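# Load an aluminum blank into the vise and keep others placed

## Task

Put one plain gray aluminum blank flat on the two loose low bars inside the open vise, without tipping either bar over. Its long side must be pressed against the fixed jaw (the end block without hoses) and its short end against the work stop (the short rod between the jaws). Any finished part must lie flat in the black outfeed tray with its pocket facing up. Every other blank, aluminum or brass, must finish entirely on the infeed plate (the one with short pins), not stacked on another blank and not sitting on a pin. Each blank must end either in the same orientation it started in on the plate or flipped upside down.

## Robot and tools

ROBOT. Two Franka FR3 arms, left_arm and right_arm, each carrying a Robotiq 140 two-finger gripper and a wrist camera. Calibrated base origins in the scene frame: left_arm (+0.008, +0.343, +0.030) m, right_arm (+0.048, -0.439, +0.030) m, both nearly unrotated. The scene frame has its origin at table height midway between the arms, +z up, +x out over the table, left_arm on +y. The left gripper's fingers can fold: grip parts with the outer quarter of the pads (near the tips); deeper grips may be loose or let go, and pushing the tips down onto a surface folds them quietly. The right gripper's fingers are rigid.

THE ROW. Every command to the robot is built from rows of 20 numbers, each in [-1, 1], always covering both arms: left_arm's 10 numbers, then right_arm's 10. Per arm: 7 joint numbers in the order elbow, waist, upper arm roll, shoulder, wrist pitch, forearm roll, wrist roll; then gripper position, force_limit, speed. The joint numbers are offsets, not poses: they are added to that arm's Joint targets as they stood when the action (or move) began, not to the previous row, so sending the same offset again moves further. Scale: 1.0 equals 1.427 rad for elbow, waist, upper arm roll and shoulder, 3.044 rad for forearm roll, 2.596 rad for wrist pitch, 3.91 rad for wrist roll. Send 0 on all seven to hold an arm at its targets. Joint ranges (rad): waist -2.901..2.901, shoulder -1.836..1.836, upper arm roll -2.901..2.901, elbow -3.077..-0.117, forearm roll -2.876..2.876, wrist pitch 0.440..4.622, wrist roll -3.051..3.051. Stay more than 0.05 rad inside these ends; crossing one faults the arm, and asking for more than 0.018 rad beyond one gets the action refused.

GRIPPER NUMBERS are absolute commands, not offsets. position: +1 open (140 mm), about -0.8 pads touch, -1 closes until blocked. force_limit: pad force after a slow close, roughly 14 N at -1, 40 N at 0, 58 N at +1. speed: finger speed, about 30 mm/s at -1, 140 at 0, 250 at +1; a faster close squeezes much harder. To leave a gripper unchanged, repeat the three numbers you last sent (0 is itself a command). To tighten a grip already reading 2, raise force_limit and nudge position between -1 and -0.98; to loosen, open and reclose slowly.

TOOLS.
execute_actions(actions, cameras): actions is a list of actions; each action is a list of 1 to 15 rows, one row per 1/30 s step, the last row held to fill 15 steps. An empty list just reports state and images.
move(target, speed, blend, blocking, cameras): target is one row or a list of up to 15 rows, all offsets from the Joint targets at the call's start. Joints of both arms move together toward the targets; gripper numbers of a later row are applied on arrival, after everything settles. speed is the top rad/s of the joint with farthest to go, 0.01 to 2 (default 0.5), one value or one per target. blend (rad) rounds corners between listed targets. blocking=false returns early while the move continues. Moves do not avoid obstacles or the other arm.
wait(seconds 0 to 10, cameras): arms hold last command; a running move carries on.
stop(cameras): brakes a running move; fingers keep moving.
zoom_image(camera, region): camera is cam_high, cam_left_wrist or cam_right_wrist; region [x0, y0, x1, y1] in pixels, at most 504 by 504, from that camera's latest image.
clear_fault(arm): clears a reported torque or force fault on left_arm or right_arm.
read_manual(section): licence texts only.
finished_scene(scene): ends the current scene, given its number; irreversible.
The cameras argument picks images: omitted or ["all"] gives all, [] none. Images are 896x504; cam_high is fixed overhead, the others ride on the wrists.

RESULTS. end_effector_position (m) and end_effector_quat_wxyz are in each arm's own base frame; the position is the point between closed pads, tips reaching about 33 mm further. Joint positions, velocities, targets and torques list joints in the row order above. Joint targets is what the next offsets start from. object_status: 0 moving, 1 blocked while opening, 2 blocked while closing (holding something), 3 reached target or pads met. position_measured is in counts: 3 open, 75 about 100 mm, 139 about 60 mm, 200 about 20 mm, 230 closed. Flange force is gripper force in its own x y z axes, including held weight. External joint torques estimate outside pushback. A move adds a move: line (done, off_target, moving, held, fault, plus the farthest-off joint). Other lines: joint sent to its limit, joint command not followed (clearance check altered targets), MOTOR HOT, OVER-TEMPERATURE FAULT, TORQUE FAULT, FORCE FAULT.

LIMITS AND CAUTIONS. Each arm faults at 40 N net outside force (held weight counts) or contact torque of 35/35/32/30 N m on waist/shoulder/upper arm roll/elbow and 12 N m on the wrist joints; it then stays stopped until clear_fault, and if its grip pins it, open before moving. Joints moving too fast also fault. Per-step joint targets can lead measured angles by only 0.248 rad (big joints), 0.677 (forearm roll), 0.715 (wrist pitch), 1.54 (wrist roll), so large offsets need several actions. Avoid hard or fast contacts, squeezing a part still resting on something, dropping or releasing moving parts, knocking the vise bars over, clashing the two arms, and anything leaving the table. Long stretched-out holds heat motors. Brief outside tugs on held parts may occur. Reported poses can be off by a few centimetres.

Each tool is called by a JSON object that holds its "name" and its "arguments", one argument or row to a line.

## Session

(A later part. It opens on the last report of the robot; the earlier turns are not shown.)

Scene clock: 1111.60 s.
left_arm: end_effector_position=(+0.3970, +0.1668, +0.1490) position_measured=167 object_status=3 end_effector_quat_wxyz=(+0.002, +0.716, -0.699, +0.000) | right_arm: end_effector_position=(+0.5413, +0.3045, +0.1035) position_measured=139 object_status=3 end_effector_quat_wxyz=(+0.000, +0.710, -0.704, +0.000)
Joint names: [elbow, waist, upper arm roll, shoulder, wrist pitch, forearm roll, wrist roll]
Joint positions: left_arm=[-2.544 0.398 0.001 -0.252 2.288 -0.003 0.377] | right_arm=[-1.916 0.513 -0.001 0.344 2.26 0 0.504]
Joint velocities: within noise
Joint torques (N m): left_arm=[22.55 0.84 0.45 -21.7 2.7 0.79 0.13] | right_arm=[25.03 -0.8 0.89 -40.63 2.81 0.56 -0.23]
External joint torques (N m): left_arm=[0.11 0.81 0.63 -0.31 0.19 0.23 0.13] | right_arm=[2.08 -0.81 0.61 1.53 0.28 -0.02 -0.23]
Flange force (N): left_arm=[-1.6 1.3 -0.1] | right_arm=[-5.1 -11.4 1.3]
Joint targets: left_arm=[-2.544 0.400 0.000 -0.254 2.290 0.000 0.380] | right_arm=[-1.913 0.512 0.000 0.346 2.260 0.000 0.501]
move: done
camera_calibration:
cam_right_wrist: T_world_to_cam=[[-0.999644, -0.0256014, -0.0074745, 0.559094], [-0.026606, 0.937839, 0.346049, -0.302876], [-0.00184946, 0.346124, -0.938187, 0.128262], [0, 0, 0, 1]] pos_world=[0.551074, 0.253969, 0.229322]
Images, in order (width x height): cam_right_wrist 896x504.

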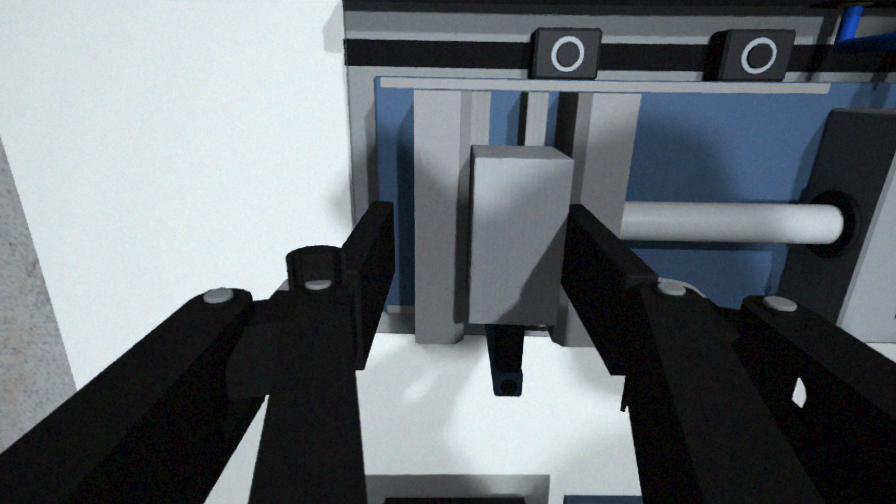

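{"name": "move", "arguments": {
  "target": [0,0,0,0,0,0,0,-0.3,-0.5,-1.0,0.001233,-0.000284,0,0.000819,-0.000228,0,-0.000104,-0.08,-0.5,-0.5],
  "speed": 0.01,
  "cameras": ["cam_right_wrist"]
}}

{"name": "zoom_image", "arguments": {
  "camera": "cam_right_wrist",
  "region": [445, 140, 485, 180]
}}

{"name": "zoom_image", "arguments": {
  "camera": "cam_right_wrist",
  "region": [440, 130, 640, 340]
}}

Scene clock: 1119.07 s.
left_arm: end_effector_position=(+0.3970, +0.1668, +0.1490) position_measured=167 object_status=3 end_effector_quat_wxyz=(+0.002, +0.716, -0.699, +0.000) | right_arm: end_effector_position=(+0.5419, +0.3045, +0.1035) position_measured=139 object_status=3 end_effector_quat_wxyz=(+0.000, +0.710, -0.704, +0.000)
Joint names: [elbow, waist, upper arm roll, shoulder, wrist pitch, forearm roll, wrist roll]
Joint positions: left_arm=[-2.544 0.398 0.001 -0.252 2.288 -0.003 0.377] | right_arm=[-1.914 0.513 -0.001 0.345 2.26 0 0.504]
Joint velocities: within noise
Joint torques (N m): left_arm=[22.58 0.86 0.44 -21.7 2.7 0.77 0.07] | right_arm=[25.03 -0.91 0.96 -40.88 2.72 0.55 -0.26]
External joint torques (N m): left_arm=[0.12 0.88 0.67 -0.32 0.19 0.22 0.07] | right_arm=[2 -0.82 0.76 1.4 0.17 -0.02 -0.26]
Flange force (N): left_arm=[-1.6 1.3 -0.1] | right_arm=[-4.9 -11.0 1.0]
Joint targets: left_arm=[-2.544 0.400 0.000 -0.254 2.290 0.000 0.380] | right_arm=[-1.912 0.511 0.000 0.347 2.259 0.000 0.500]
move: done
camera_calibration:
cam_right_wrist: T_world_to_cam=[[-0.999641, -0.0255834, -0.00796166, 0.559803], [-0.0267574, 0.937747, 0.346288, -0.302821], [-0.0013932, 0.346377, -0.938094, 0.12793], [0, 0, 0, 1]] pos_world=[0.551678, 0.253979, 0.229331]
Images, in order (width x height): cam_right_wrist 896x504.

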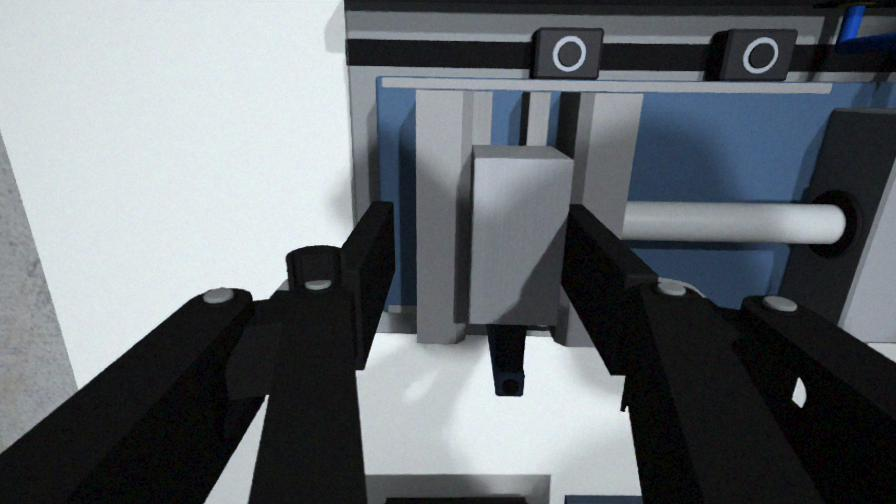

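Scaled by 12.600 from the camera's 896x504 image, which has a finer 1280x720 frame.

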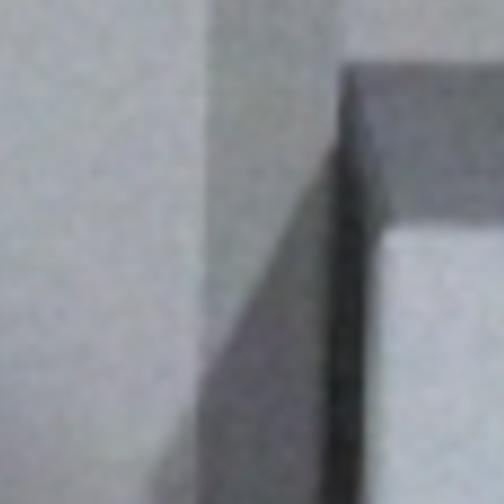

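Scaled by 2.400 from the camera's 896x504 image, which has a finer 1280x720 frame.

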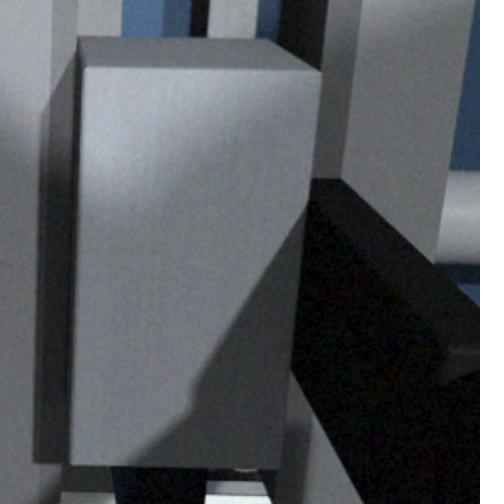

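{"name": "move", "arguments": {
  "target": [0,0,0,0,0,0,0,-0.3,-0.5,-1.0,0.001233,-0.000284,0,0.000819,-0.000228,0,-0.000104,-0.08,-0.5,-0.5],
  "speed": 0.01,
  "cameras": ["cam_right_wrist"]
}}

{"name": "zoom_image", "arguments": {
  "camera": "cam_right_wrist",
  "region": [445, 140, 485, 180]
}}

{"name": "zoom_image", "arguments": {
  "camera": "cam_right_wrist",
  "region": [440, 130, 640, 340]
}}

Scene clock: 1126.67 s.
left_arm: end_effector_position=(+0.3970, +0.1668, +0.1490) position_measured=167 object_status=3 end_effector_quat_wxyz=(+0.002, +0.716, -0.699, +0.000) | right_arm: end_effector_position=(+0.5422, +0.3046, +0.1035) position_measured=139 object_status=3 end_effector_quat_wxyz=(+0.000, +0.710, -0.704, +0.000)
Joint names: [elbow, waist, upper arm roll, shoulder, wrist pitch, forearm roll, wrist roll]
Joint positions: left_arm=[-2.544 0.398 0.001 -0.252 2.288 -0.003 0.377] | right_arm=[-1.913 0.513 -0.001 0.346 2.259 0 0.504]
Joint velocities: within noise
Joint torques (N m): left_arm=[22.56 0.85 0.5 -21.7 2.71 0.78 0.11] | right_arm=[25.16 -1.1 0.61 -40.7 2.76 0.52 -0.26]
External joint torques (N m): left_arm=[0.15 0.86 0.74 -0.34 0.2 0.23 0.11] | right_arm=[2.18 -1.01 0.4 1.52 0.22 -0.05 -0.26]
Flange force (N): left_arm=[-1.8 1.3 -0.2] | right_arm=[-5.0 -12.1 1.1]
Joint targets: left_arm=[-2.544 0.400 0.000 -0.254 2.290 0.000 0.380] | right_arm=[-1.910 0.511 0.000 0.348 2.258 0.000 0.500]
move: done
camera_calibration:
cam_right_wrist: T_world_to_cam=[[-0.999639, -0.0256999, -0.00779253, 0.560131], [-0.0268082, 0.937776, 0.346204, -0.302828], [-0.00158974, 0.346288, -0.938127, 0.128043], [0, 0, 0, 1]] pos_world=[0.552014, 0.254041, 0.229326]
Images, in order (width x height): cam_right_wrist 896x504.

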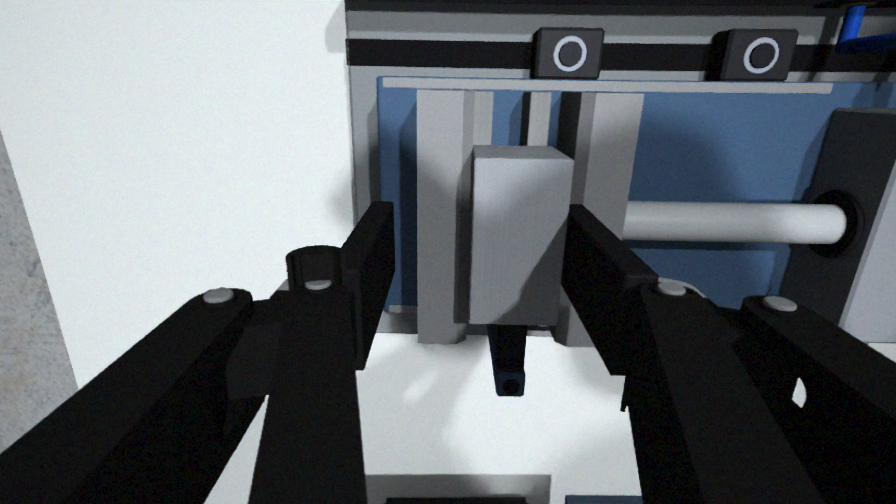

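Scaled by 12.600 from the camera's 896x504 image, which has a finer 1280x720 frame.

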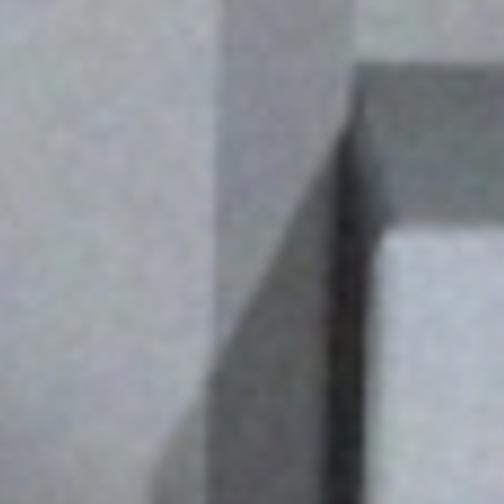

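Scaled by 2.400 from the camera's 896x504 image, which has a finer 1280x720 frame.

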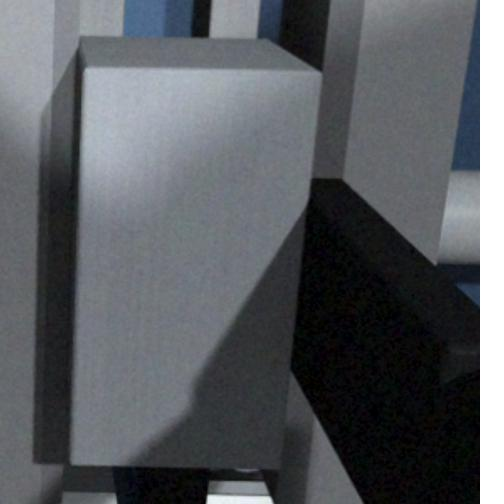

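{"name": "zoom_image", "arguments": {
  "camera": "cam_right_wrist",
  "region": [445, 290, 485, 330]
}}

{"name": "zoom_image", "arguments": {
  "camera": "cam_right_wrist",
  "region": [445, 185, 485, 225]
}}

{"name": "zoom_image", "arguments": {
  "camera": "cam_right_wrist",
  "region": [470, 300, 570, 350]
}}

Scaled by 12.600 from the camera's 896x504 image, which has a finer 1280x720 frame.

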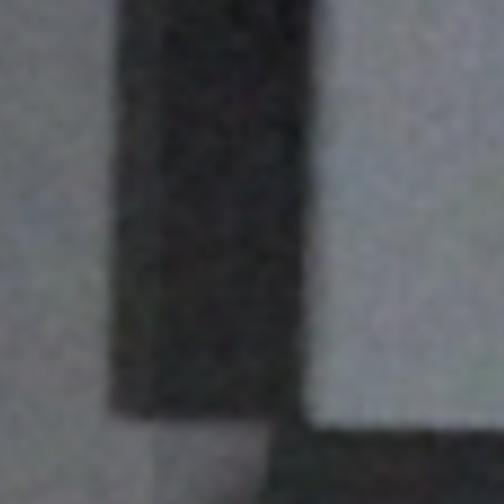

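Scaled by 12.600 from the camera's 896x504 image, which has a finer 1280x720 frame.

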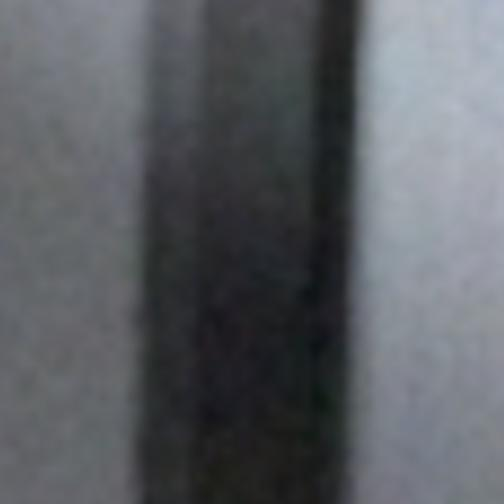

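Scaled by 5.040 from the camera's 896x504 image, which has a finer 1280x720 frame.

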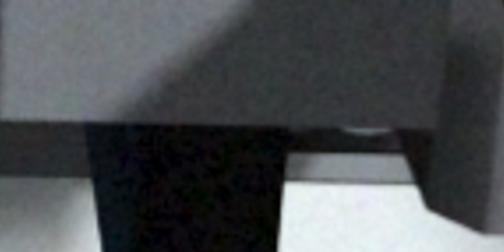

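{"name": "move", "arguments": {
  "target": [
    [0,0,0,0,0,0,0,-0.3,-0.5,-1.0,-0.012325,0.002835,0,-0.008185,0.002275,0,0.001035,-0.08,-0.5,-0.5],
    [0,0,0,0,0,0,0,-0.3,-0.5,-1.0,0.003333,0.002665,0,-0.032755,-0.019838,0,0.000973,-0.08,-0.5,-0.5],
    [0,0,0,0,0,0,0,-0.3,-0.5,-1.0,0.042225,0.002665,0,-0.071915,-0.062742,0,0.000973,-0.08,-0.5,-0.5],
    [0,0,0,0,0,0,0,-0.3,-0.5,-1.0,0.188349,0.094436,0,0.027622,-0.088351,0,0.034466,-0.08,-0.5,-0.5]
  ],
  "speed": [0.02,0.1,0.3,0.4],
  "blend": [0,0.01,0.02,0],
  "cameras": ["cam_right_wrist","cam_high"]
}}

Scene clock: 1210.43 s.
left_arm: end_effector_position=(+0.3970, +0.1668, +0.1490) position_measured=167 object_status=3 end_effector_quat_wxyz=(+0.002, +0.716, -0.699, +0.000) | right_arm: end_effector_position=(+0.5312, +0.4014, +0.1806) position_measured=139 object_status=3 end_effector_quat_wxyz=(-0.002, +0.713, -0.701, +0.000)
Joint names: [elbow, waist, upper arm roll, shoulder, wrist pitch, forearm roll, wrist roll]
Joint positions: left_arm=[-2.544 0.398 0.001 -0.252 2.288 -0.003 0.377] | right_arm=[-1.643 0.646 0.001 0.386 2.034 0 0.63]
Joint velocities: left_arm=[within noise] | right_arm=[0.003 0 0 0.001 0 0 0.006]
Joint torques (N m): left_arm=[22.55 0.91 0.47 -21.72 2.7 0.78 0.12] | right_arm=[26.22 -0.31 0.81 -43.59 2.22 0.69 0.06]
External joint torques (N m): left_arm=[0.15 0.88 0.65 -0.37 0.19 0.23 0.12] | right_arm=[1.79 -0.43 0.38 1.21 -0.3 0.02 0.06]
Flange force (N): left_arm=[-1.7 1.4 -0.3] | right_arm=[-7.5 -10.7 -2.1]
Joint targets: left_arm=[-2.544 0.400 0.000 -0.254 2.290 0.000 0.380] | right_arm=[-1.641 0.646 0.000 0.388 2.029 0.000 0.635]
move: done
camera_calibration:
cam_right_wrist: T_world_to_cam=[[-0.99933, -0.034916, -0.0110189, 0.556267], [-0.0365653, 0.936322, 0.349234, -0.415406], [-0.00187664, 0.349403, -0.936971, 0.165501], [0, 0, 0, 1]] pos_world=[0.541015, 0.35055, 0.306273]
Images, in order (width x height): cam_high 896x504, cam_right_wrist 896x504.

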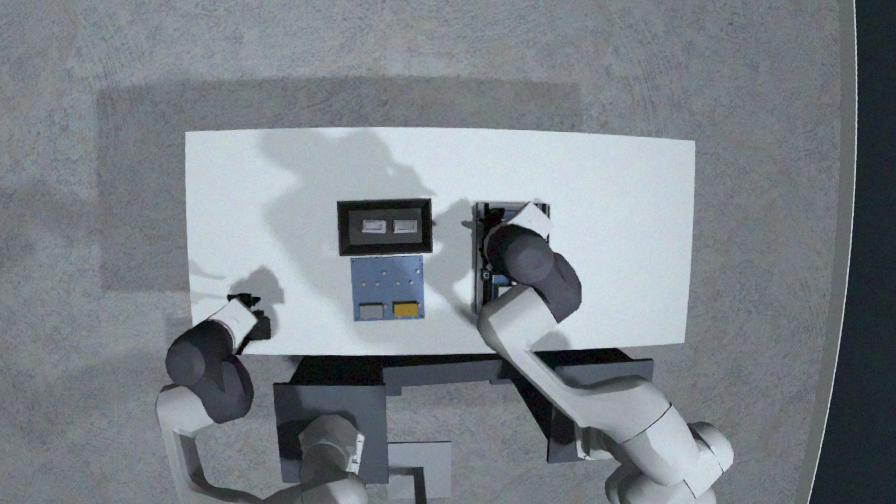

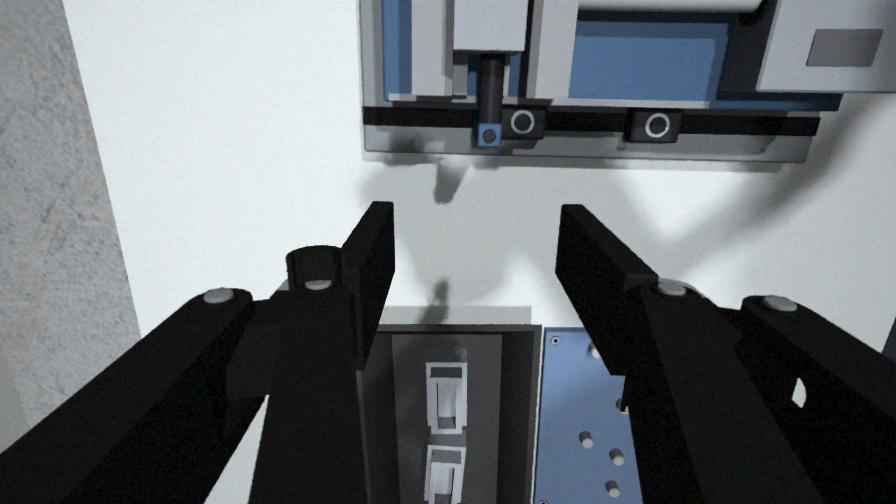

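{"name": "zoom_image", "arguments": {
  "camera": "cam_right_wrist",
  "region": [440, 20, 540, 76]
}}

{"name": "zoom_image", "arguments": {
  "camera": "cam_right_wrist",
  "region": [440, 36, 472, 68]
}}

{"name": "zoom_image", "arguments": {
  "camera": "cam_right_wrist",
  "region": [472, 38, 508, 62]
}}

Scaled by 5.040 from the camera's 896x504 image, which has a finer 1280x720 frame.

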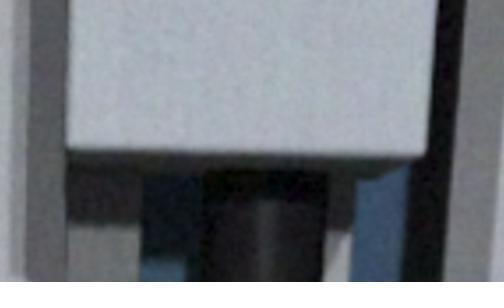

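Scaled by 15.750 from the camera's 896x504 image, which has a finer 1280x720 frame.

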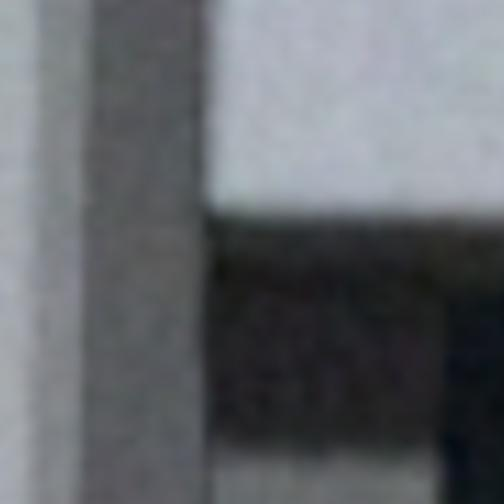

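Scaled by 14.000 from the camera's 896x504 image, which has a finer 1280x720 frame.

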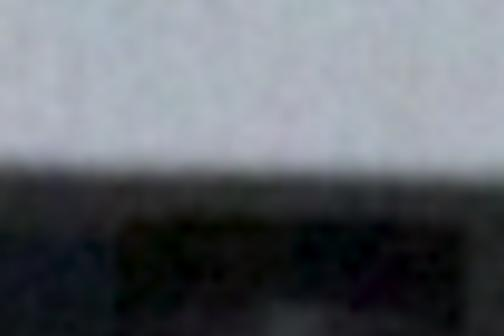

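{"name": "move", "arguments": {
  "target": [0,0,0,0,0,0,0,-0.3,-0.5,-1.0,-0.025076,-0.010643,0,-0.016654,0.00463,0,-0.003884,-0.08,-0.5,-0.5],
  "speed": 0.1,
  "cameras": ["cam_right_wrist"]
}}

{"name": "zoom_image", "arguments": {
  "camera": "cam_right_wrist",
  "region": [440, 40, 540, 110]
}}

{"name": "zoom_image", "arguments": {
  "camera": "cam_right_wrist",
  "region": [472, 62, 508, 86]
}}

Scene clock: 1251.73 s.
left_arm: end_effector_position=(+0.3970, +0.1668, +0.1490) position_measured=167 object_status=3 end_effector_quat_wxyz=(+0.002, +0.716, -0.699, +0.000) | right_arm: end_effector_position=(+0.5294, +0.3881, +0.1795) position_measured=139 object_status=3 end_effector_quat_wxyz=(+0.002, +0.710, -0.704, +0.000)
Joint names: [elbow, waist, upper arm roll, shoulder, wrist pitch, forearm roll, wrist roll]
Joint positions: left_arm=[-2.544 0.398 0.001 -0.252 2.288 -0.003 0.377] | right_arm=[-1.675 0.632 0.001 0.366 2.036 0 0.625]
Joint velocities: left_arm=[within noise] | right_arm=[-0.002 0.001 0 -0.002 0.002 0 -0.007]
Joint torques (N m): left_arm=[22.54 0.88 0.4 -21.7 2.7 0.77 0.1] | right_arm=[25.5 -0.67 1.04 -44.16 2.73 0.7 -0.23]
External joint torques (N m): left_arm=[0.14 0.86 0.59 -0.33 0.19 0.22 0.1] | right_arm=[0.9 -0.79 0.61 0.29 0.19 0.02 -0.23]
Flange force (N): left_arm=[-1.6 1.2 -0.2] | right_arm=[-2.1 -4.5 -0.6]
Joint targets: left_arm=[-2.544 0.400 0.000 -0.254 2.290 0.000 0.380] | right_arm=[-1.677 0.630 0.000 0.364 2.041 0.000 0.620]
move: done
camera_calibration:
cam_right_wrist: T_world_to_cam=[[-0.999678, -0.0250995, -0.00383642, 0.549075], [-0.0248853, 0.938511, 0.344351, -0.40875], [-0.00504253, 0.344336, -0.938833, 0.173062], [0, 0, 0, 1]] pos_world=[0.539598, 0.337806, 0.305336]
Images, in order (width x height): cam_right_wrist 896x504.

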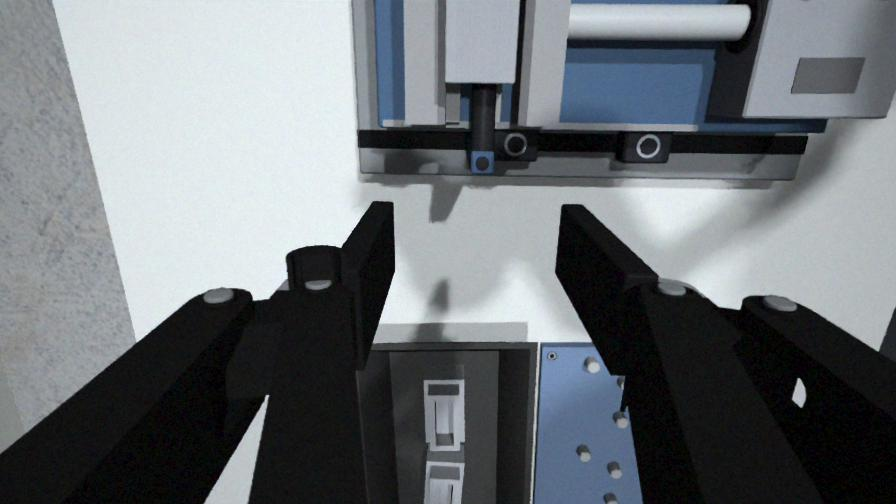

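Scaled by 5.040 from the camera's 896x504 image, which has a finer 1280x720 frame.

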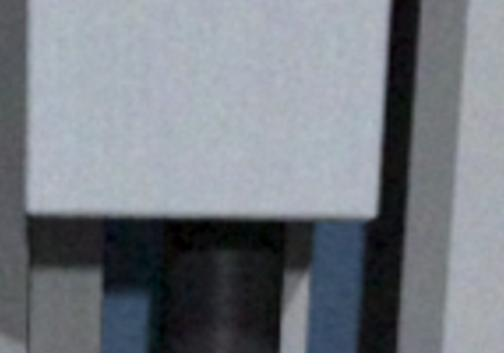

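Scaled by 14.000 from the camera's 896x504 image, which has a finer 1280x720 frame.

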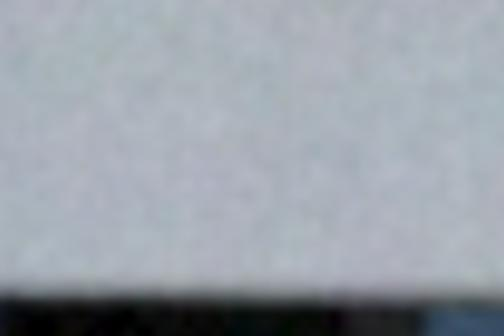

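{"name": "zoom_image", "arguments": {
  "camera": "cam_right_wrist",
  "region": [466, 76, 502, 96]
}}

{"name": "zoom_image", "arguments": {
  "camera": "cam_right_wrist",
  "region": [436, 60, 472, 90]
}}

Scaled by 14.000 from the camera's 896x504 image, which has a finer 1280x720 frame.

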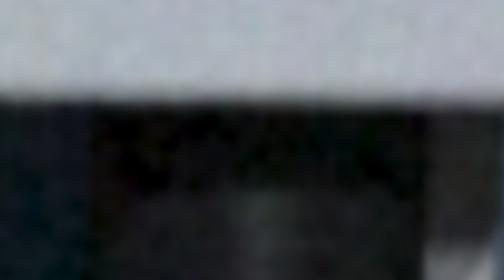

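Scaled by 14.000 from the camera's 896x504 image, which has a finer 1280x720 frame.

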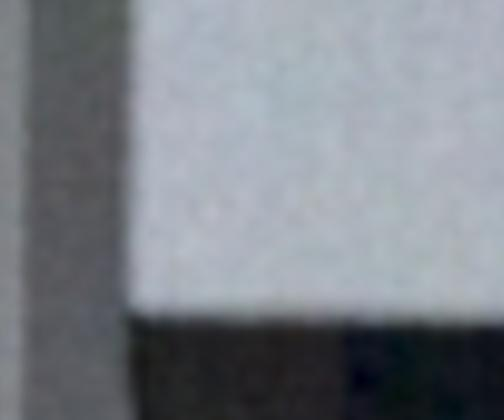

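{"name": "execute_actions", "arguments": {
  "actions": [],
  "cameras": ["cam_high"]
}}

{"name": "zoom_image", "arguments": {
  "camera": "cam_high",
  "region": [330, 190, 440, 330]
}}

{"name": "zoom_image", "arguments": {
  "camera": "cam_high",
  "region": [345, 285, 435, 330]
}}

Scene clock: 1265.40 s.
left_arm: end_effector_position=(+0.3970, +0.1668, +0.1490) position_measured=167 object_status=3 end_effector_quat_wxyz=(+0.002, +0.716, -0.699, +0.000) | right_arm: end_effector_position=(+0.5294, +0.3881, +0.1795) position_measured=139 object_status=3 end_effector_quat_wxyz=(+0.002, +0.711, -0.704, +0.000)
Joint names: [elbow, waist, upper arm roll, shoulder, wrist pitch, forearm roll, wrist roll]
Joint positions: left_arm=[-2.544 0.398 0.001 -0.252 2.288 -0.003 0.377] | right_arm=[-1.676 0.632 0.001 0.365 2.037 0 0.623]
Joint velocities: within noise
Joint torques (N m): left_arm=[22.52 0.86 0.52 -21.68 2.69 0.77 0.1] | right_arm=[25.59 -0.54 1.14 -44.03 2.65 0.69 -0.28]
External joint torques (N m): left_arm=[0.03 0.82 0.7 -0.3 0.17 0.21 0.1] | right_arm=[1.23 -0.53 0.82 0.05 0.15 0.02 -0.28]
Flange force (N): left_arm=[-1.6 1.5 -0.1] | right_arm=[-2.8 -5.0 -1.4]
Joint targets: left_arm=[-2.544 0.400 0.000 -0.254 2.290 0.000 0.380] | right_arm=[-1.677 0.630 0.000 0.364 2.041 0.000 0.620]
Tool commands: left_gripper/position=-0.3 left_gripper/force_limit=-0.5 left_gripper/speed=-1.0 right_gripper/position=-0.08 right_gripper/force_limit=-0.5 right_gripper/speed=-0.5
Images, in order (width x height): cam_high 896x504.

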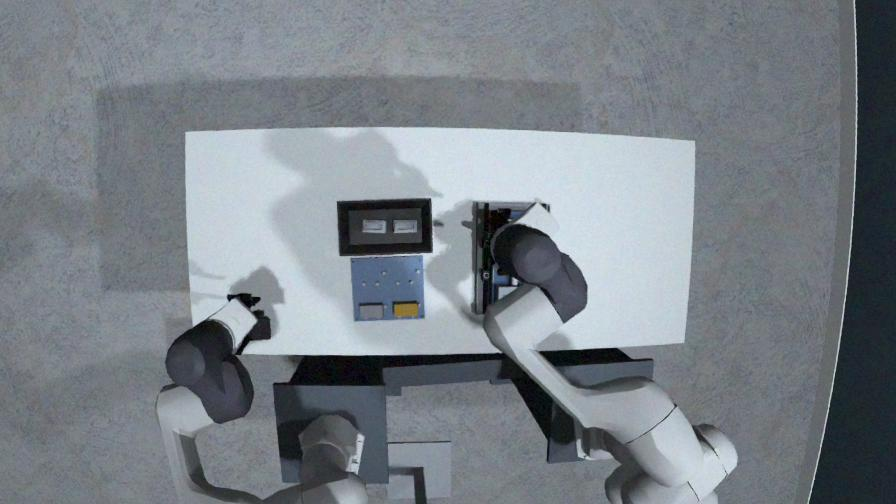

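Scaled by 3.600 from the camera's 896x504 image, which has a finer 1280x720 frame.

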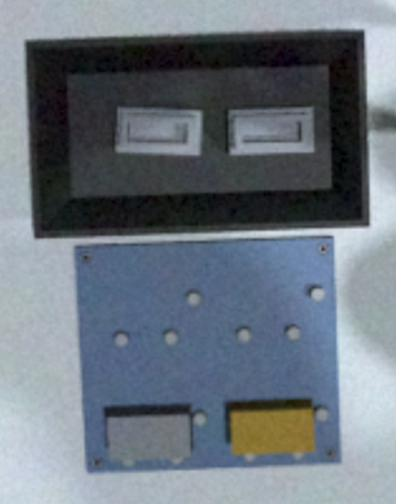

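Scaled by 5.600 from the camera's 896x504 image, which has a finer 1280x720 frame.

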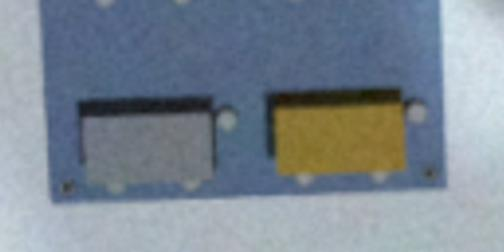

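{"name": "finished_scene", "arguments": {
  "scene": 2
}}

The scene is finished: the task was done.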